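# Place a blue sponge flat on the shelf's top tier

## Task

Put one blue sponge so it lies flat on the upper level of the shelf. The shelf must not be shifted, any other sponges already on it must stay flat and separated from one another, and at the end neither gripper may be in contact with any sponge.

## Robot and tools

Robot: two arms, left_arm and right_arm, each a six-joint arm ending in a two-finger parallel gripper with a wrist camera. The fingers extend along the gripper's +z axis and close along its y axis. end_effector_position is the point between the finger pads, roughly 1 cm short of the fingertips.

Frames: the scene frame has its origin at table-top height, midway between the nominal arm bases, with +x pointing out over the table, +z up and left_arm on the +y side (these names do not match image left and right). Calibrated bases: left_arm at (+0.028, +0.365, +0.044) m, right_arm at (+0.028, -0.352, +0.027) m, both almost unrotated. Each arm reports its hand pose, Hand target and wrist camera pose in its own base frame. Fixed head cameras and the table use the scene frame. Reported poses may be off by a few centimetres, more when the arm is stretched far.

execute_actions(actions, cameras): actions is a list of actions; each action is a table of at most 15 rows, one row per 1/30 s control step, and if shorter its final row is held until 15 steps are done. Each row always has 14 numbers in [-1, 1]: left_arm dx, dy, dz, rx, ry, rz, opening, then right_arm in the same order. The six pose numbers are an offset from that arm's Hand target as it was when the action began, along that arm's base axes; every row counts from that same start, not from the previous row. Scale: 1.0 equals 0.6 m or 180 degrees; rx, ry, rz form a single rotation vector turned about the Hand target's position. Repeating an offset in a new action moves the arm further. Opening is absolute: +1 fully open (0.094 m), -1 closed. Sending six zeros re-requests the current Hand target. An empty actions list just returns state and images. cameras chooses which images come back: omitted, null or ["all"] for all, [] for none; an unknown name invalidates the call.

move(target, speed, blend, opening_speed, blocking, cameras): target is one 14-number row, or a list of up to 15 such rows, laid out as above; every row is an offset from the Hand targets at the start of the move, not from the previous row. Grippers travel in straight lines that all finish together, lasting at least 0.5 s and cut off after 10 s. speed is metres per second, 0.002 to 2.9, default 0.25 (rotation up to twice that in rad/s), one value or one per target. blend (metres) rounds corners of a list; default 0 stops at each point. opening_speed (0.2 or more, scale units per second) ramps finger opening. Openings of later list rows apply only after all arms come to rest there. Paths do not avoid obstacles or the other arm; fast moves lag and overshoot, and passing near an arm's own base can flip its shoulder posture, so route around it. blocking=false returns after about 0.5 s while motion continues.

wait(seconds): 0 to 10 s, the arms hold their last commands; it ends early if a running move finishes. stop(): brakes a running move, needing some distance. zoom_image(camera, region): region [x0, y0, x1, y1] in pixels of that camera's latest image, at most 504x504; cameras are cam_head_left, cam_head_right, cam_left_wrist, cam_right_wrist, each 896x504. read_manual gives only licence texts. finished_scene(scene) ends the current scene with its number and cannot be undone; call it only once the sponge rests flat and the grippers are clear.

Results: end_effector_position (m) and end_effector_quat_wxyz per arm in its base frame; Hand target, the last commanded pose after clipping, which the next offsets start from; grip_measured, the finger opening on the -1..+1 scale (reads up to about 2.7 mm wide when empty); Joint positions (last entry is opening in metres), Joint velocities (may say within noise), Joint torques (include arm weight; joints 1-3 wrap at ±28 N m), Tool commands, motor temperatures, and, after execute_actions, sampled gripper positions. A move adds a move: line such as done, off_target, moving, held or fault, plus limits (paced = pose clipped, held = steps withheld). done means within 10 mm and 2 degrees; neither done nor off_target tells you about contact.

Behaviour: the controller keeps commanded orientation within 40 degrees of the measured one each step. Grippers often rest a centimetre or so short of target from friction and weight; send another action (even zeros) or the remaining distance as an offset. An arm blocked by an object keeps pushing until you command its target back behind the gripper. To keep a gripper unchanged, resend its current opening; 0 means half open, not no change. To release, command an opening well above grip_measured. Sponges are soft: close slowly with a low opening_speed and do not squeeze far past first contact.

Avoid: dropping the sponge or releasing it while it moves, fast impacts, hard presses into the shelf or table, knocking the shelf or other sponges, and anything leaving the table (that fails the task). Keep the arms from hitting or pinching each other; the clearance check does not guard gripper-to-gripper contact. Prolonged loads, outstretched poses or pushing at unreachable targets heat motors: MOTOR HOT appears at 75 °C, at 90 °C the arm folds and stops for the scene, at 100 °C it goes limp.

Each tool is called in YAML: its name, and indented under it one key for each argument.

## Session

I'll start by looking at the scene's current state.

execute_actions:
  actions: []

Scene clock: 0.00 s.
left_arm: end_effector_position=(+0.3102, -0.1452, +0.3743) grip_measured=+1.000 end_effector_quat_wxyz=(+0.489, +0.133, +0.768, -0.392) | right_arm: end_effector_position=(+0.3785, +0.1166, +0.4235) grip_measured=+1.000 end_effector_quat_wxyz=(+0.661, -0.108, +0.741, -0.040)
Joint positions: left_arm=[-0.08 1.058 1.159 -0.397 0.745 -0.301 0.094] | right_arm=[0.462 1.188 1.318 -0.262 0.375 -0.157 0.094]
Joint velocities: within noise
Joint torques (N m): no reading
Motor temperatures (°C): left_arm=[26 28 31 25 24 27 28] | right_arm=[28 32 27 27 27 28 28]
Heat: left arm: 31 °C; right arm: 32 °C.
Hand target: left_arm +0.3047, -0.1459, +0.3923; +0.510, +0.148, +0.752, -0.391 | right_arm +0.3731, +0.1127, +0.4403; +0.677, -0.096, +0.729, -0.035
Tool commands: left_gripper/opening=+1.0 right_gripper/opening=+1.0

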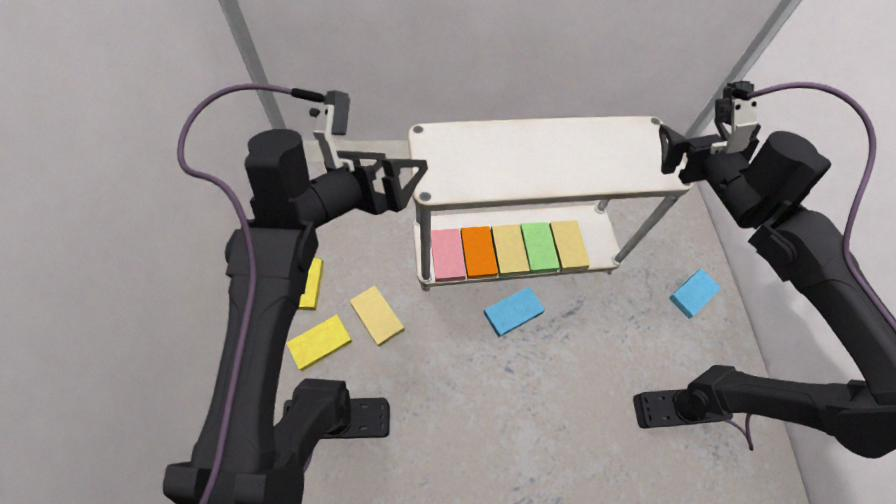

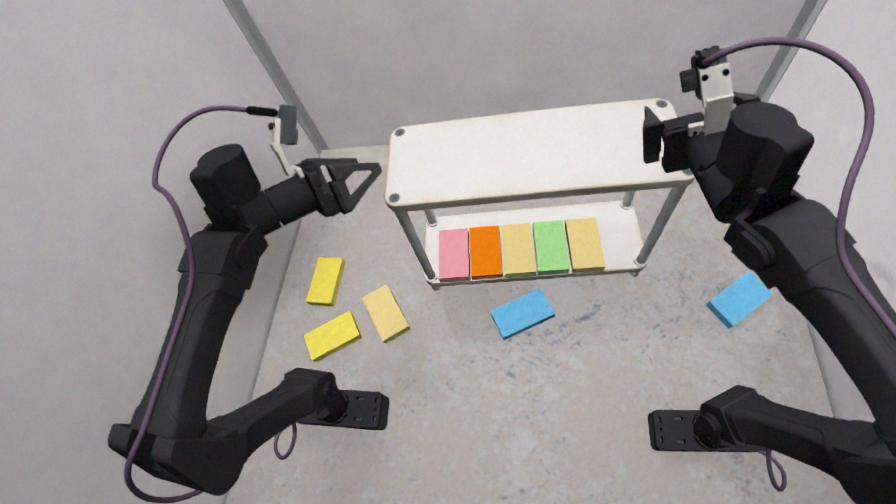

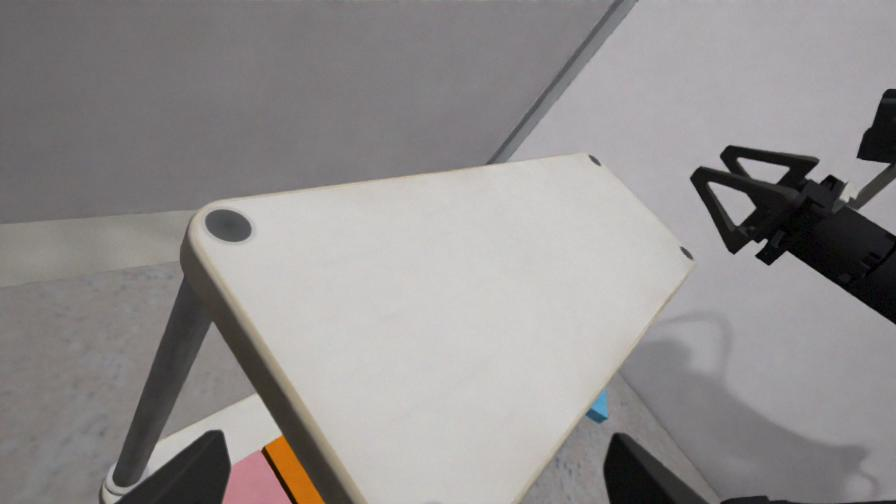

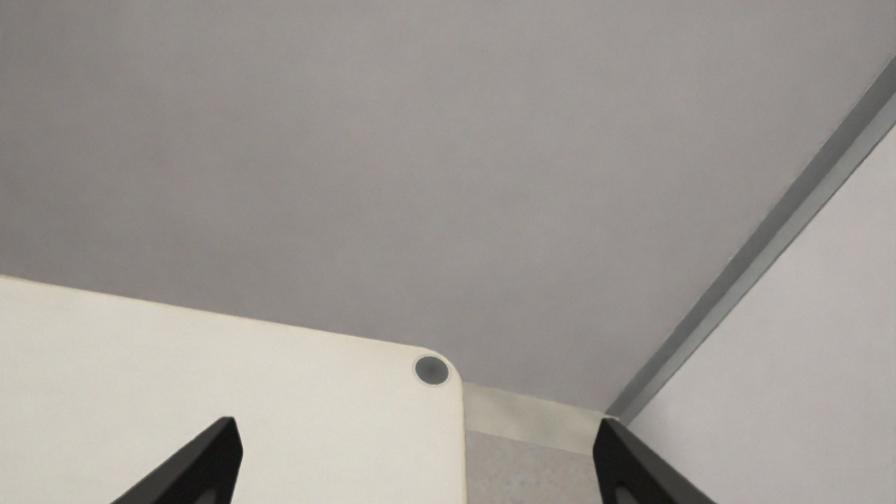

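zoom_image:
  camera: "cam_head_left"
  region: [400, 90, 740, 350]

zoom_image:
  camera: "cam_head_right"
  region: [370, 80, 790, 350]

Scaled by 1.482 from the camera's 896x504 image, which has a finer 1280x720 frame.

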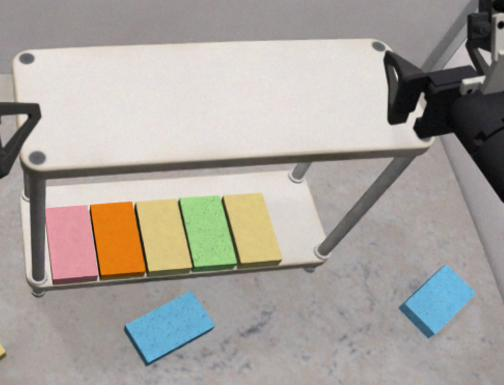

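Scaled by 1.200 from the camera's 896x504 image, which has a finer 1280x720 frame.

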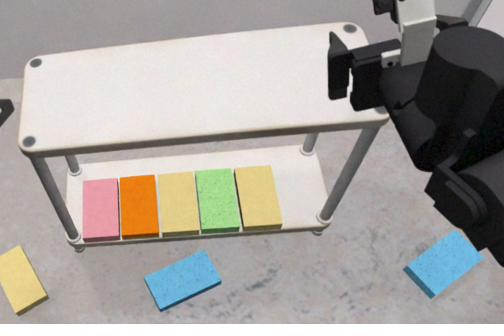

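zoom_image:
  camera: "cam_head_left"
  region: [270, 330, 470, 500]

zoom_image:
  camera: "cam_head_left"
  region: [600, 330, 800, 500]

Scaled by 2.520 from the camera's 896x504 image, which has a finer 1280x720 frame.

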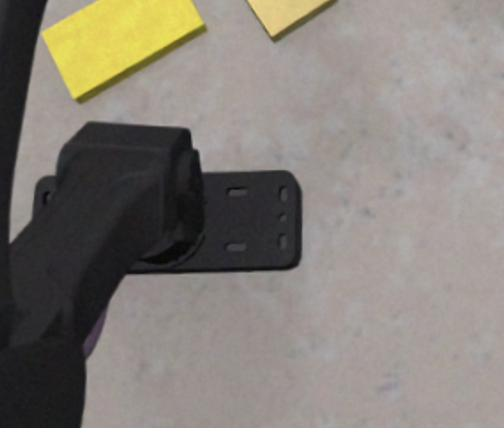

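Scaled by 2.520 from the camera's 896x504 image, which has a finer 1280x720 frame.

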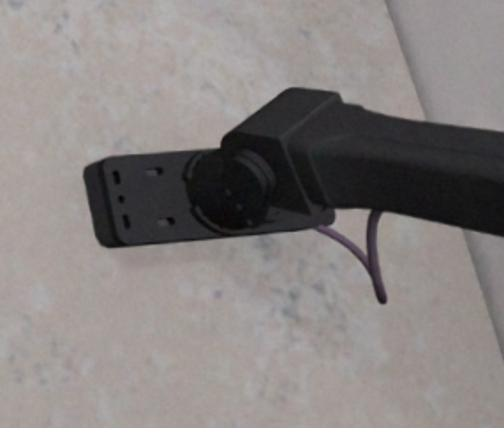

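zoom_image:
  camera: "cam_head_left"
  region: [464, 270, 564, 350]

zoom_image:
  camera: "cam_head_right"
  region: [474, 270, 574, 350]

Scaled by 5.040 from the camera's 896x504 image, which has a finer 1280x720 frame.

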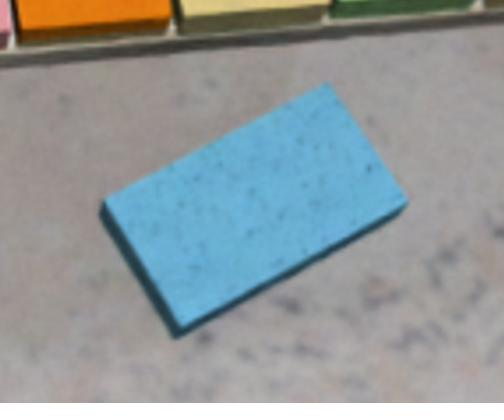

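Scaled by 5.040 from the camera's 896x504 image, which has a finer 1280x720 frame.

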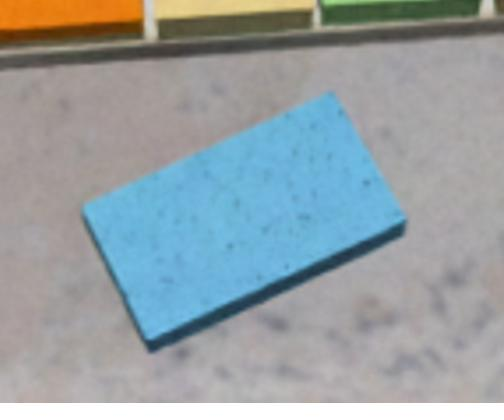

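move:
  target:
    - [-0.1412, -0.0902, -0.0538, 0.0934, -0.0009, -0.0583, 1.0, 0, 0, 0, 0, 0, 0, 1.0]
    - [-0.1132, -0.4048, -0.4938, 0.2335, -0.0021, -0.1458, 1.0, 0, 0, 0, 0, 0, 0, 1.0]
  blend: 0.05
  speed: 0.2

Scene clock: 16.03 s.
left_arm: end_effector_position=(+0.2193, -0.3651, +0.0640) grip_measured=+1.000 end_effector_quat_wxyz=(+0.274, +0.490, +0.808, -0.180) | right_arm: end_effector_position=(+0.3785, +0.1166, +0.4235) grip_measured=+1.000 end_effector_quat_wxyz=(+0.661, -0.108, +0.741, -0.040)
Joint positions: left_arm=[-0.999 1.692 0.949 -0.163 0.079 0.064 0.094] | right_arm=[0.462 1.188 1.318 -0.262 0.375 -0.157 0.094]
Joint torques (N m): left_arm=[-0.28 -6.11 9.25 1.77 -0.05 0.05] | right_arm=[-0.1 -4.49 6.75 2.2 -0.01 0.01]
Motor temperatures (°C): left_arm=[26 28 33 28 24 27 28] | right_arm=[28 33 28 32 27 28 28]
Heat: left arm: 33 °C; right arm: 33 °C.
Hand target: left_arm +0.2367, -0.3887, +0.0960; +0.326, +0.484, +0.787, -0.201 | right_arm +0.3731, +0.1127, +0.4403; +0.677, -0.096, +0.729, -0.035
Off the commanded pose: left_arm 0.043 m, 7 deg | right_arm 0.018 m, 3 deg.
move: off_target (left_arm, right_arm)

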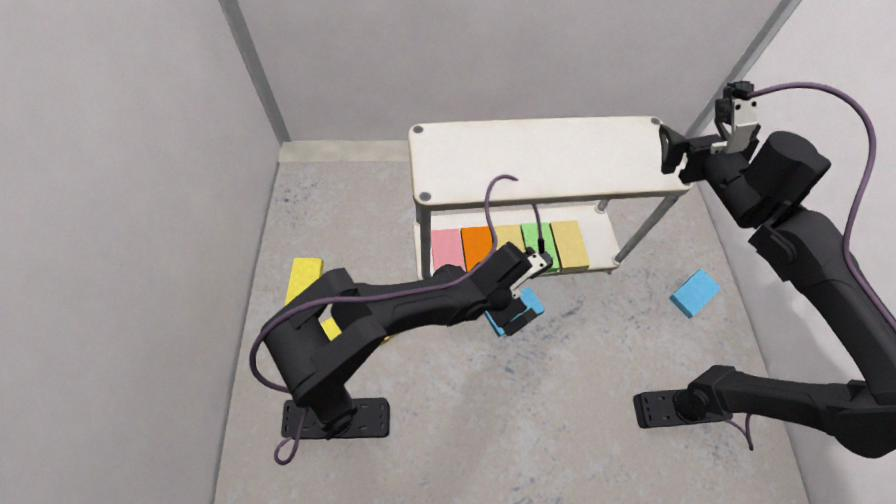

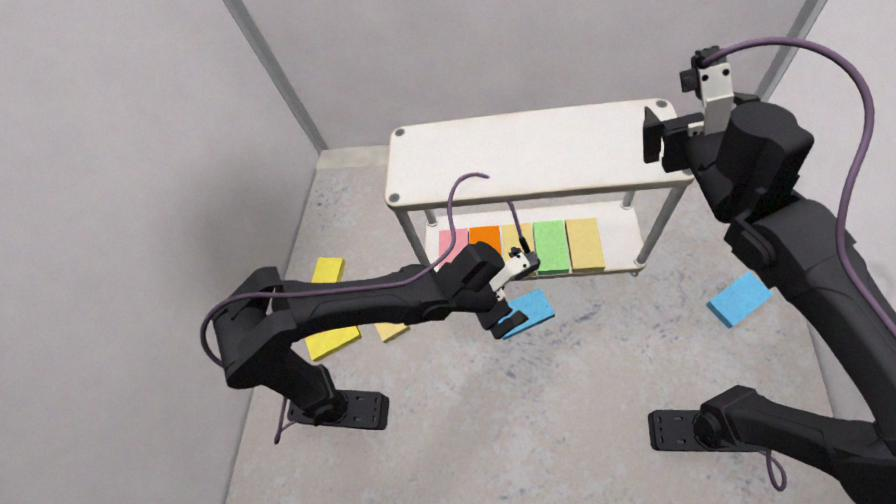

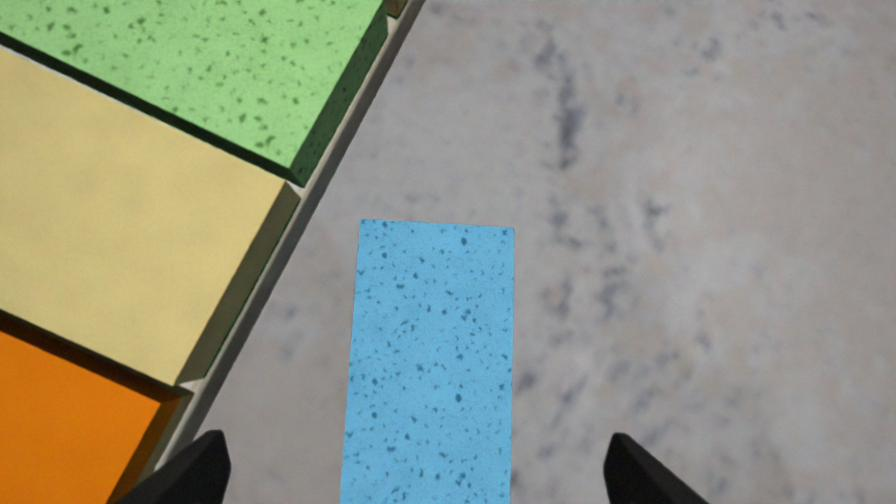

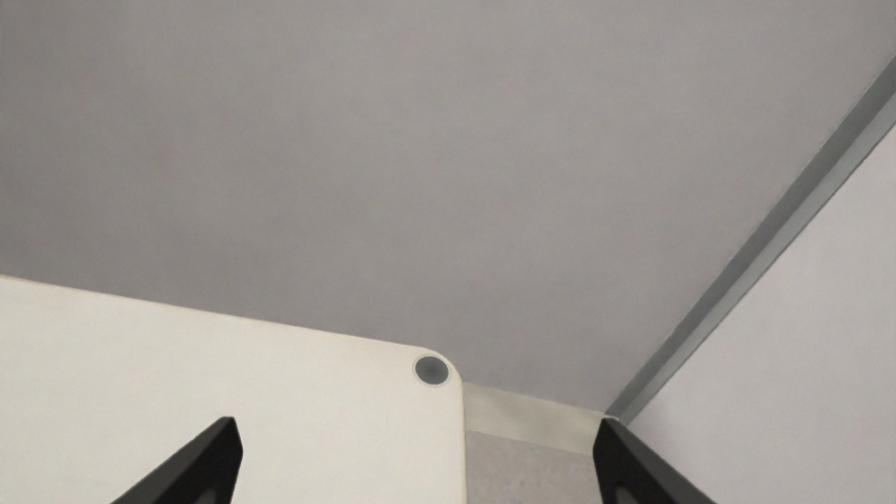

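zoom_image:
  camera: "cam_left_wrist"
  region: [140, 120, 560, 504]

Scaled by 1.200 from the camera's 896x504 image, which has a finer 1280x720 frame.

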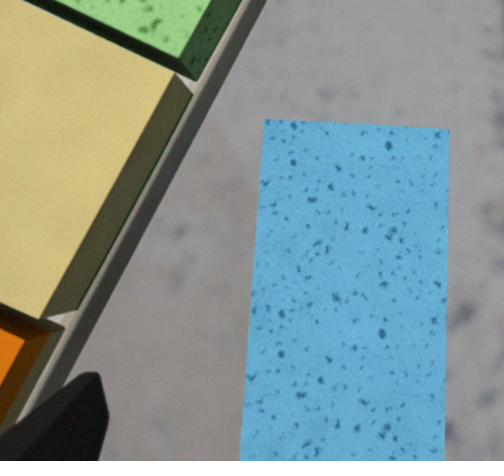

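move:
  target: [0.0083, -0.0293, -0.0967, -0.0396, -0.0201, 0, 1.0, 0, 0, 0, 0, 0, 0, 1.0]
  speed: 0.1
  cameras: ["cam_left_wrist", "cam_head_right"]

Scene clock: 20.97 s.
left_arm: end_effector_position=(+0.2413, -0.3993, +0.0315) grip_measured=+1.000 end_effector_quat_wxyz=(+0.360, +0.473, +0.772, -0.222) | right_arm: end_effector_position=(+0.3785, +0.1166, +0.4235) grip_measured=+1.000 end_effector_quat_wxyz=(+0.661, -0.108, +0.741, -0.040)
Joint positions: left_arm=[-0.999 1.876 0.844 0.332 0.079 0.064 0.094] | right_arm=[0.462 1.188 1.318 -0.262 0.375 -0.157 0.094]
Joint torques (N m): left_arm=[-0.35 -6.06 3.78 2.02 -0.04 -0.08] | right_arm=[-0.09 -4.49 6.75 2.2 -0.01 0.01]
Heat: left arm: 34 °C; right arm: 33 °C.
Hand target: left_arm +0.2417, -0.4063, +0.0380; +0.380, +0.469, +0.762, -0.234 | right_arm +0.3731, +0.1127, +0.4403; +0.677, -0.096, +0.729, -0.035
Off the commanded pose: left_arm 0.010 m, 3 deg | right_arm 0.018 m, 3 deg.
move: off_target (left_arm, right_arm)
Images, in order (width x height): cam_head_right 896x504, cam_left_wrist 896x504.

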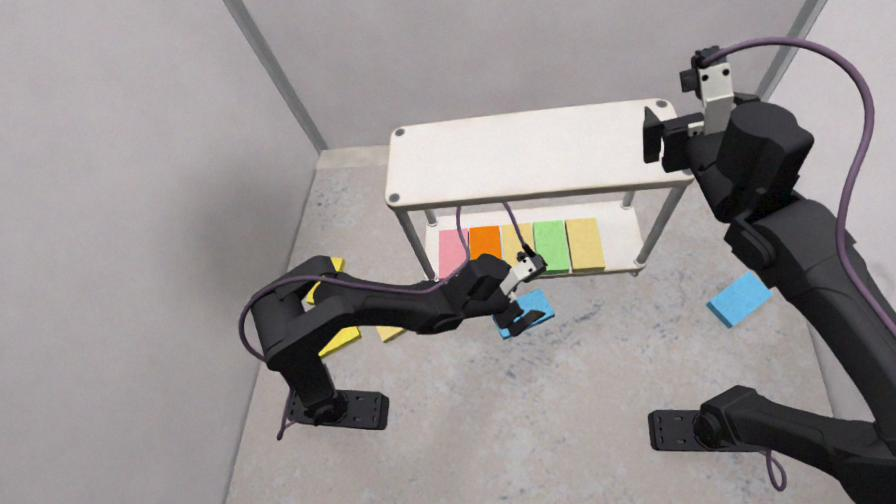

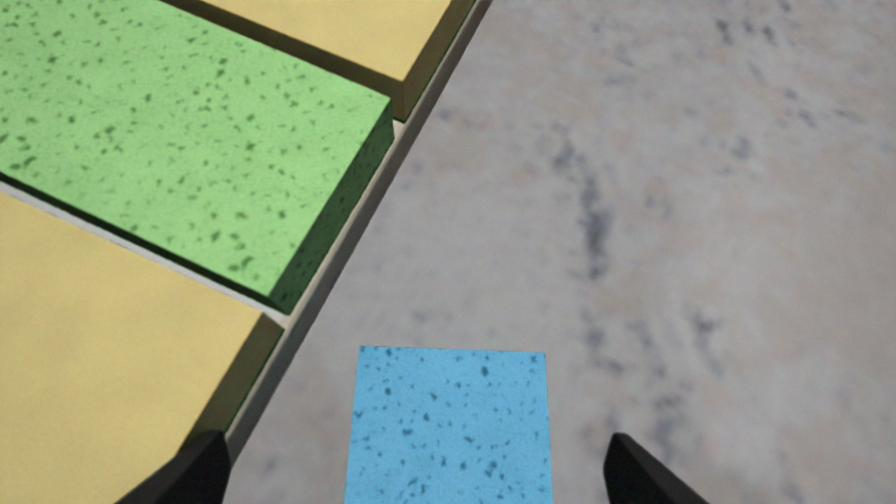

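move:
  target: [-0.0172, 0.0247, -0.07, 0, 0, 0, 1.0, 0, 0, 0, 0, 0, 0, 1.0]
  speed: 0.08
  cameras: ["cam_left_wrist", "cam_head_left"]

Scene clock: 23.63 s.
left_arm: end_effector_position=(+0.2317, -0.3838, -0.0118) grip_measured=+1.000 end_effector_quat_wxyz=(+0.360, +0.473, +0.773, -0.221) | right_arm: end_effector_position=(+0.3785, +0.1166, +0.4235) grip_measured=+1.000 end_effector_quat_wxyz=(+0.661, -0.108, +0.741, -0.040)
Joint positions: left_arm=[-0.999 1.975 0.728 0.547 0.077 0.064 0.094] | right_arm=[0.462 1.188 1.318 -0.262 0.375 -0.157 0.094]
Joint torques (N m): left_arm=[-0.35 -6.16 3.04 2.02 -0.07 -0.08] | right_arm=[-0.09 -4.51 6.74 2.2 -0.01 0.01]
Heat: left arm: 33 °C; right arm: 34 °C.
Hand target: left_arm +0.2314, -0.3915, -0.0040; +0.380, +0.469, +0.762, -0.234 | right_arm +0.3731, +0.1127, +0.4403; +0.677, -0.096, +0.729, -0.035
Off the commanded pose: left_arm 0.011 m, 3 deg | right_arm 0.018 m, 3 deg.
move: off_target (left_arm, right_arm)
Images, in order (width x height): cam_head_left 896x504, cam_left_wrist 896x504.

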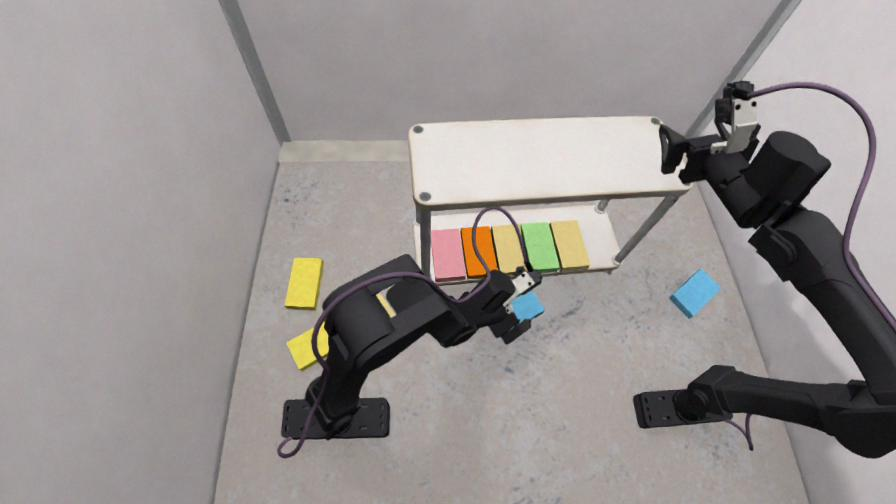

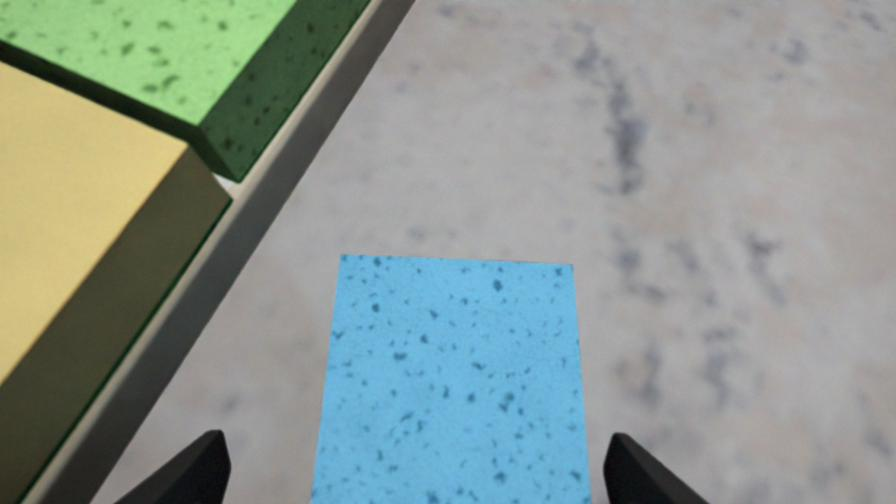

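move:
  target: [-0.0127, -0.0065, -0.0192, 0, 0, 0, 1.0, 0, 0, 0, 0, 0, 0, 1.0]
  speed: 0.05
  cameras: ["cam_left_wrist", "cam_head_right"]

Scene clock: 27.37 s.
left_arm: end_effector_position=(+0.2250, -0.3879, -0.0231) grip_measured=+1.000 end_effector_quat_wxyz=(+0.361, +0.474, +0.772, -0.220) | right_arm: end_effector_position=(+0.3785, +0.1166, +0.4235) grip_measured=+1.000 end_effector_quat_wxyz=(+0.661, -0.108, +0.741, -0.040)
Joint positions: left_arm=[-1.025 2.02 0.722 0.599 0.056 0.05 0.094] | right_arm=[0.462 1.188 1.318 -0.262 0.375 -0.157 0.094]
Joint torques (N m): left_arm=[-0.36 -6.2 2.77 2.03 -0.07 -0.08] | right_arm=[-0.1 -4.51 6.75 2.2 -0.01 0.02]
Heat: left arm: 33 °C; right arm: 35 °C.
Hand target: left_arm +0.2238, -0.3954, -0.0155; +0.380, +0.469, +0.762, -0.234 | right_arm +0.3731, +0.1127, +0.4403; +0.677, -0.096, +0.729, -0.035
Off the commanded pose: left_arm 0.011 m, 3 deg | right_arm 0.018 m, 3 deg.
move: off_target (left_arm, right_arm)
Images, in order (width x height): cam_head_right 896x504, cam_left_wrist 896x504.

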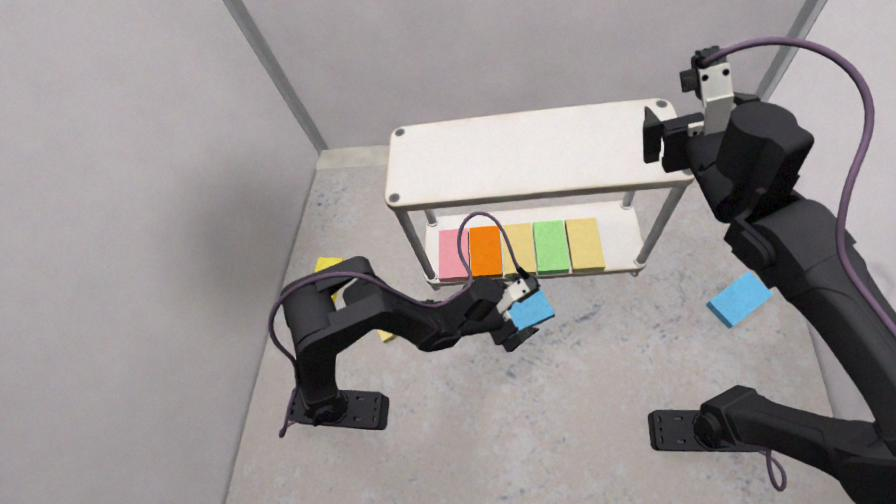

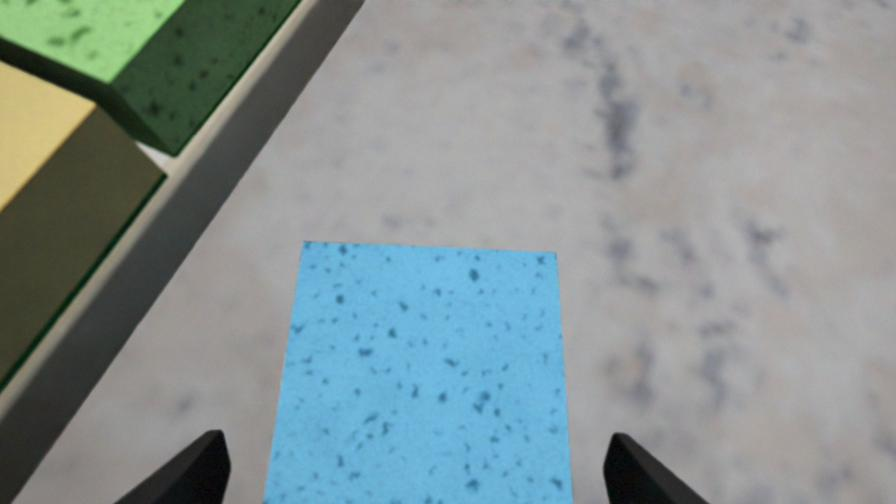

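move:
  target: [0, 0, 0, 0, 0, 0, 0.28, 0, 0, 0, 0, 0, 0, 1.0]
  speed: 0.05
  opening_speed: 0.3
  cameras: ["cam_left_wrist"]

Scene clock: 30.93 s.
left_arm: end_effector_position=(+0.2253, -0.3885, -0.0222) grip_measured=+0.344 end_effector_quat_wxyz=(+0.363, +0.473, +0.772, -0.221) | right_arm: end_effector_position=(+0.3785, +0.1166, +0.4235) grip_measured=+1.000 end_effector_quat_wxyz=(+0.661, -0.108, +0.741, -0.040)
Joint positions: left_arm=[-1.025 2.02 0.722 0.604 0.056 0.048 0.063] | right_arm=[0.462 1.188 1.318 -0.262 0.375 -0.157 0.094]
Joint torques (N m): left_arm=[-0.36 -6.19 2.71 2.02 -0.08 -0.08] | right_arm=[-0.09 -4.51 6.75 2.2 -0.01 0.02]
Heat: left arm: 33 °C; right arm: 35 °C.
Hand target: left_arm +0.2238, -0.3954, -0.0155; +0.380, +0.469, +0.762, -0.234 | right_arm +0.3731, +0.1127, +0.4403; +0.677, -0.096, +0.729, -0.035
Off the commanded pose: left_arm 0.010 m, 3 deg | right_arm 0.018 m, 3 deg.
move: off_target (left_arm, right_arm)
Images, in order (width x height): cam_left_wrist 896x504.

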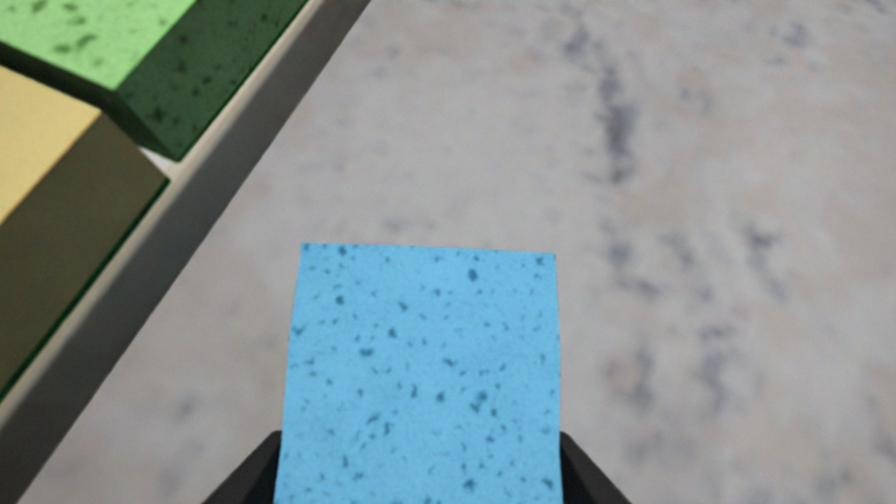

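move:
  target: [0, 0, 0.08, 0, 0, 0, 0.25, 0, 0, 0, 0, 0, 0, 1.0]
  speed: 0.06
  opening_speed: 0.3
  cameras: ["cam_left_wrist", "cam_head_right"]

Scene clock: 32.90 s.
left_arm: end_effector_position=(+0.2244, -0.3869, +0.0126) grip_measured=+0.342 end_effector_quat_wxyz=(+0.369, +0.471, +0.769, -0.225) | right_arm: end_effector_position=(+0.3785, +0.1166, +0.4235) grip_measured=+1.000 end_effector_quat_wxyz=(+0.661, -0.108, +0.741, -0.040)
Joint positions: left_arm=[-1.025 1.886 0.722 0.487 0.056 0.048 0.063] | right_arm=[0.462 1.188 1.318 -0.262 0.375 -0.157 0.094]
Joint torques (N m): left_arm=[-0.35 -9.09 5.67 1.18 -0.09 -0.07] | right_arm=[-0.09 -4.51 6.75 2.2 -0.01 0.01]
Heat: left arm: 33 °C; right arm: 35 °C.
Hand target: left_arm +0.2238, -0.3954, +0.0325; +0.380, +0.469, +0.762, -0.234 | right_arm +0.3731, +0.1127, +0.4403; +0.677, -0.096, +0.729, -0.035
Off the commanded pose: left_arm 0.022 m, 2 deg | right_arm 0.018 m, 3 deg.
move: off_target (left_arm, right_arm)
Images, in order (width x height): cam_head_right 896x504, cam_left_wrist 896x504.

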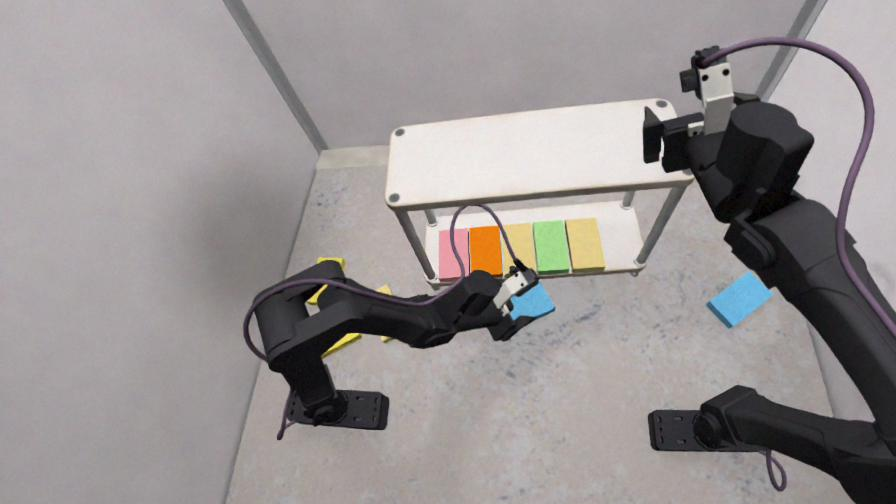

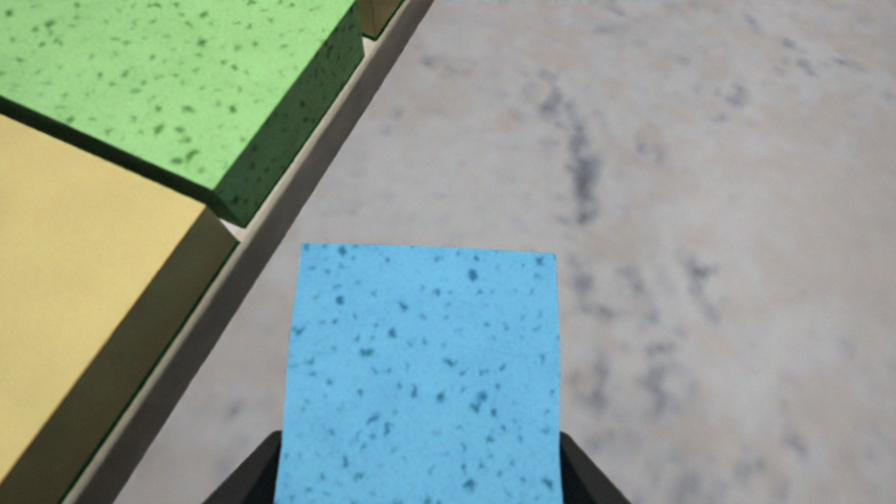

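zoom_image:
  camera: "cam_head_right"
  region: [270, 340, 470, 500]

zoom_image:
  camera: "cam_head_right"
  region: [620, 340, 820, 500]

Scaled by 2.520 from the camera's 896x504 image, which has a finer 1280x720 frame.

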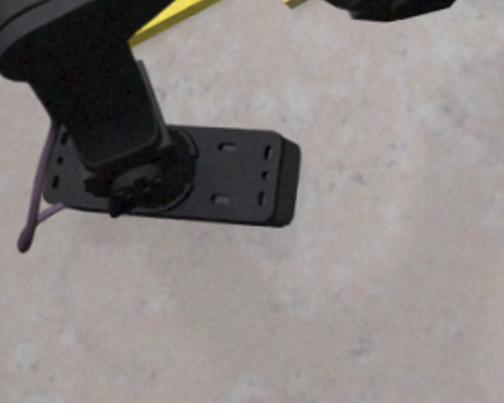

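Scaled by 2.520 from the camera's 896x504 image, which has a finer 1280x720 frame.

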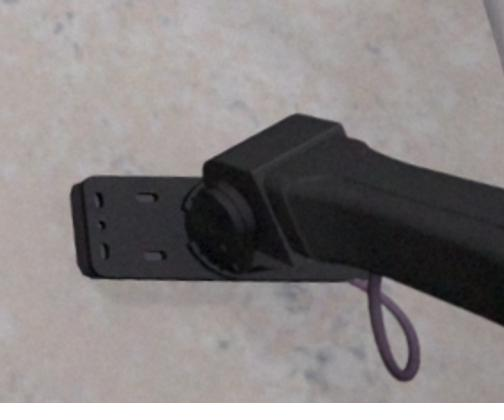

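move:
  target: [-0.023, 0.0207, 0.6125, 0, 0, 0.0333, 0.25, 0, 0, 0, 0, 0, 0, 1.0]
  speed: 0.15
  cameras: ["cam_left_wrist", "cam_head_left", "cam_head_right"]

Scene clock: 40.67 s.
left_arm: end_effector_position=(+0.2149, -0.3870, +0.3835) grip_measured=+0.342 end_effector_quat_wxyz=(+0.382, +0.434, +0.789, -0.210) | right_arm: end_effector_position=(+0.3785, +0.1166, +0.4235) grip_measured=+1.000 end_effector_quat_wxyz=(+0.661, -0.108, +0.741, -0.040)
Joint positions: left_arm=[-1.094 1.688 2.121 -1.104 -0.07 -0.054 0.063] | right_arm=[0.462 1.188 1.318 -0.262 0.375 -0.157 0.094]
Joint torques (N m): left_arm=[-0.44 -5.3 9.02 1.19 -0.15 -0.1] | right_arm=[-0.1 -4.49 6.75 2.2 -0.01 0.01]
Heat: left arm: 34 °C; right arm: 36 °C.
Hand target: left_arm +0.2100, -0.3830, +0.4000; +0.392, +0.428, +0.786, -0.213 | right_arm +0.3731, +0.1127, +0.4403; +0.677, -0.096, +0.729, -0.035
Off the commanded pose: left_arm 0.018 m, 1 deg | right_arm 0.018 m, 3 deg.
move: off_target (left_arm, right_arm)
Images, in order (width x height): cam_head_left 896x504, cam_head_right 896x504, cam_left_wrist 896x504.

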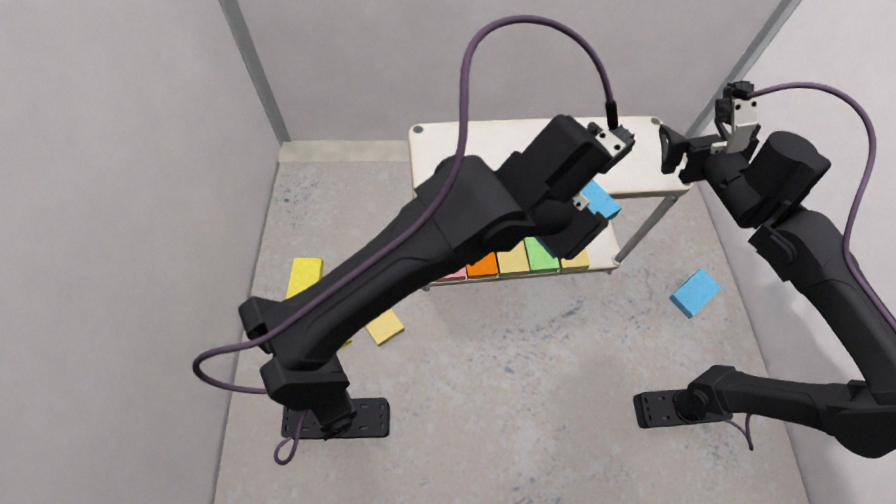

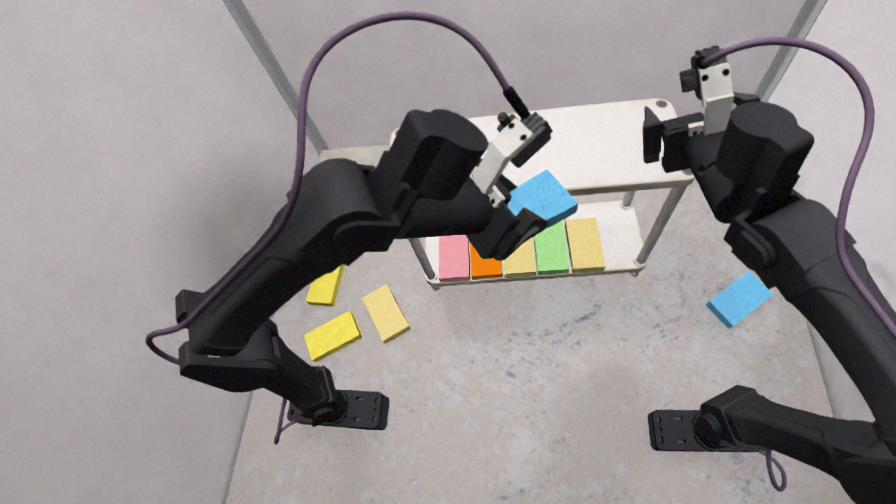

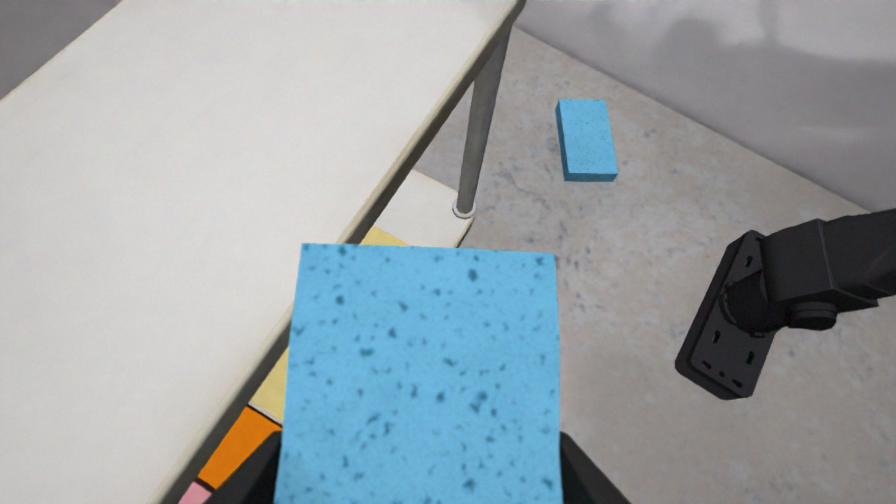

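move:
  target: [0.3293, 0.1795, -0.0433, 0, 0, 0.062, 0.25, 0, 0, 0, 0, 0, 0, 1.0]
  speed: 0.12
  cameras: ["cam_left_wrist", "cam_head_left", "cam_head_right"]

Scene clock: 44.93 s.
left_arm: end_effector_position=(+0.4067, -0.2667, +0.3474) grip_measured=+0.342 end_effector_quat_wxyz=(+0.377, +0.341, +0.846, -0.161) | right_arm: end_effector_position=(+0.3785, +0.1166, +0.4235) grip_measured=+1.000 end_effector_quat_wxyz=(+0.661, -0.108, +0.741, -0.040)
Joint positions: left_arm=[-0.507 1.866 2.225 -1.104 0.208 0.168 0.063] | right_arm=[0.462 1.188 1.318 -0.262 0.375 -0.157 0.094]
Joint torques (N m): left_arm=[0.08 -6.65 9.07 1.62 0.25 0.04] | right_arm=[-0.1 -4.51 6.74 2.19 -0.01 0.01]
Motor temperatures (°C): left_arm=[26 30 34 29 24 27 29] | right_arm=[28 33 29 37 27 28 28]
Heat: left arm: 34 °C; right arm: 37 °C.
Hand target: left_arm +0.4076, -0.2753, +0.3740; +0.411, +0.350, +0.824, -0.174 | right_arm +0.3731, +0.1127, +0.4403; +0.677, -0.096, +0.729, -0.035
Off the commanded pose: left_arm 0.028 m, 5 deg | right_arm 0.018 m, 3 deg.
move: off_target (left_arm, right_arm)
Images, in order (width x height): cam_head_left 896x504, cam_head_right 896x504, cam_left_wrist 896x504.

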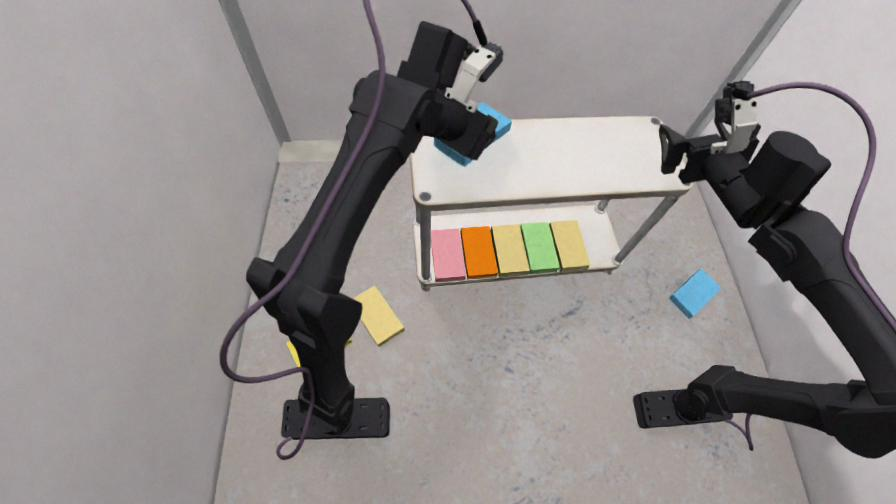

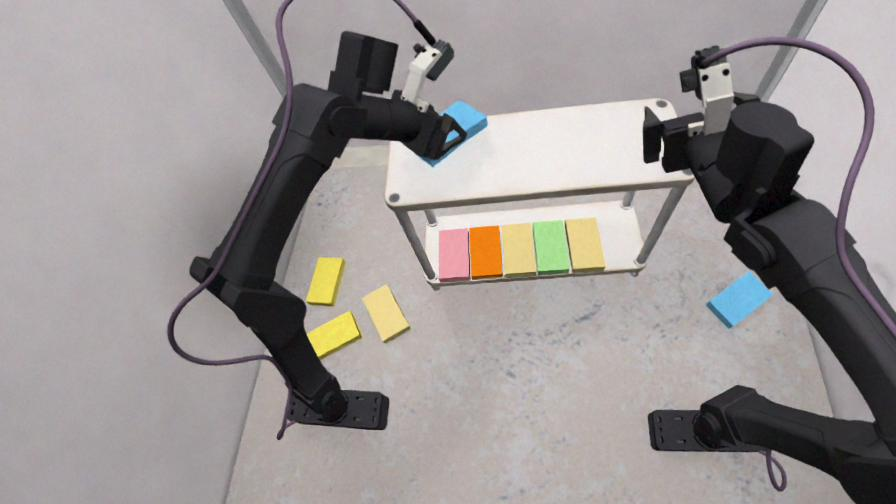

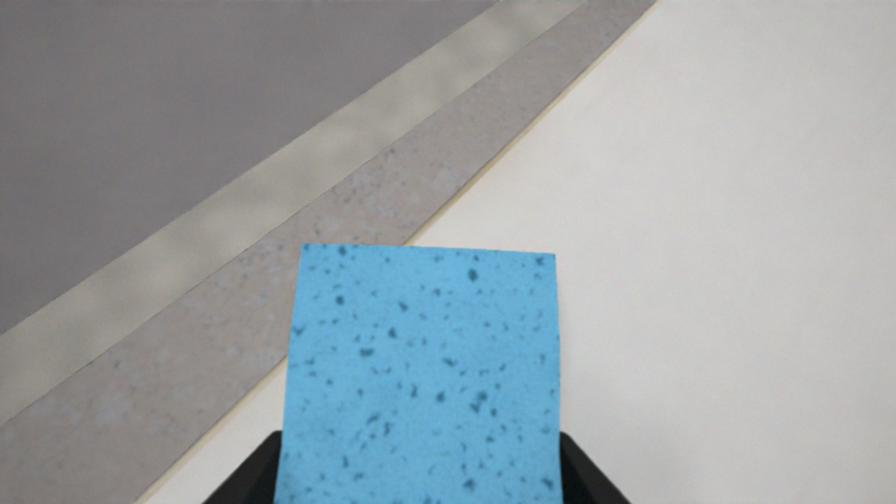

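move:
  target: [-0.0517, -0.0083, -0.01, -0.0033, -0.0113, 0, 0.25, 0, 0, 0, 0, 0, 0, 1.0]
  speed: 0.06
  cameras: ["cam_left_wrist", "cam_head_left", "cam_head_right"]

Scene clock: 48.03 s.
left_arm: end_effector_position=(+0.3754, -0.2812, +0.3428) grip_measured=+0.342 end_effector_quat_wxyz=(+0.386, +0.360, +0.833, -0.165) | right_arm: end_effector_position=(+0.3785, +0.1166, +0.4235) grip_measured=+1.000 end_effector_quat_wxyz=(+0.661, -0.108, +0.741, -0.040)
Joint positions: left_arm=[-0.577 1.741 2.023 -1.001 0.178 0.157 0.063] | right_arm=[0.462 1.188 1.318 -0.262 0.375 -0.157 0.094]
Joint torques (N m): left_arm=[-0.35 -8.99 4.15 2.01 -0.03 -0.08] | right_arm=[-0.09 -4.49 6.75 2.19 -0.01 0.01]
Heat: left arm: 34 °C; right arm: 37 °C.
Hand target: left_arm +0.3765, -0.2803, +0.3680; +0.427, +0.351, +0.815, -0.172 | right_arm +0.3731, +0.1127, +0.4403; +0.677, -0.096, +0.729, -0.035
Off the commanded pose: left_arm 0.025 m, 5 deg | right_arm 0.018 m, 3 deg.
move: off_target (left_arm, right_arm)
Images, in order (width x height): cam_head_left 896x504, cam_head_right 896x504, cam_left_wrist 896x504.

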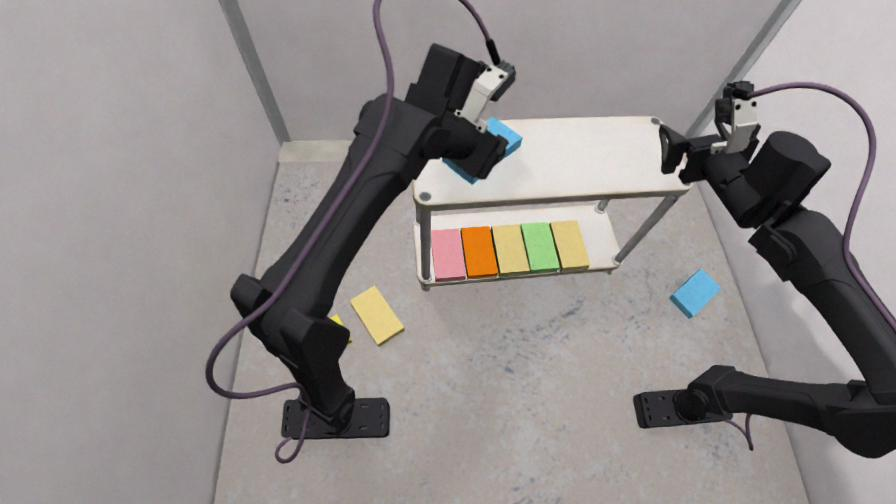

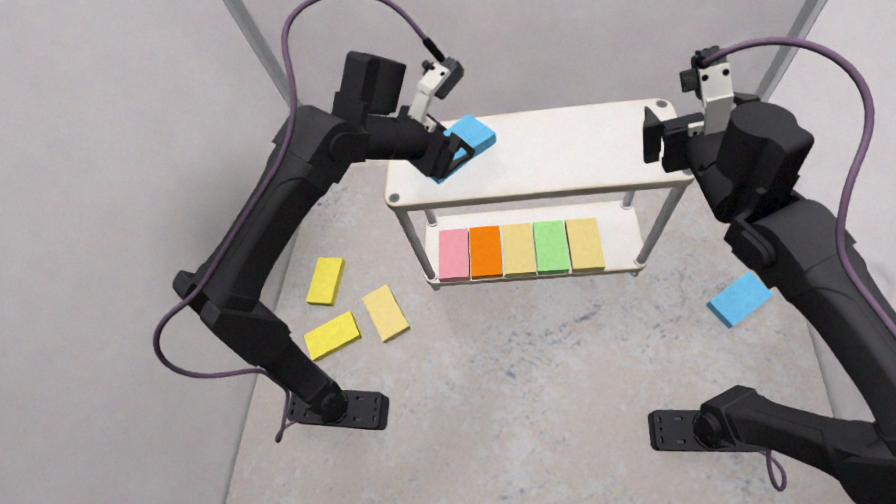

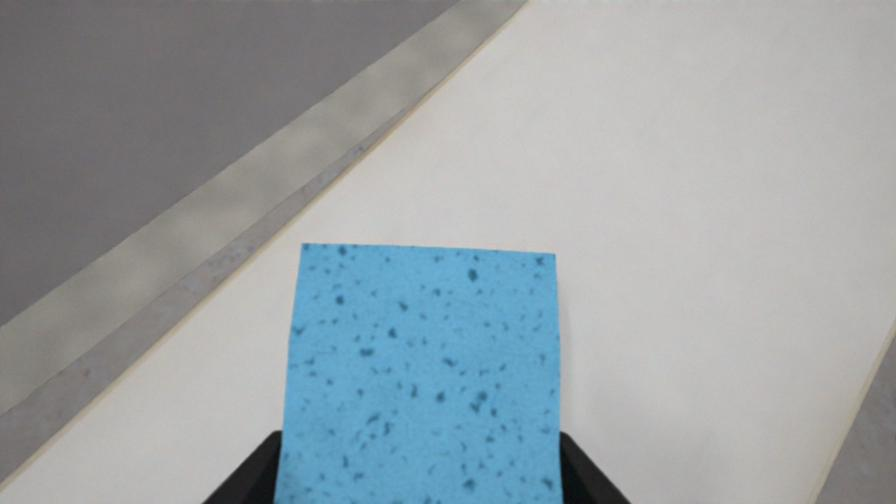

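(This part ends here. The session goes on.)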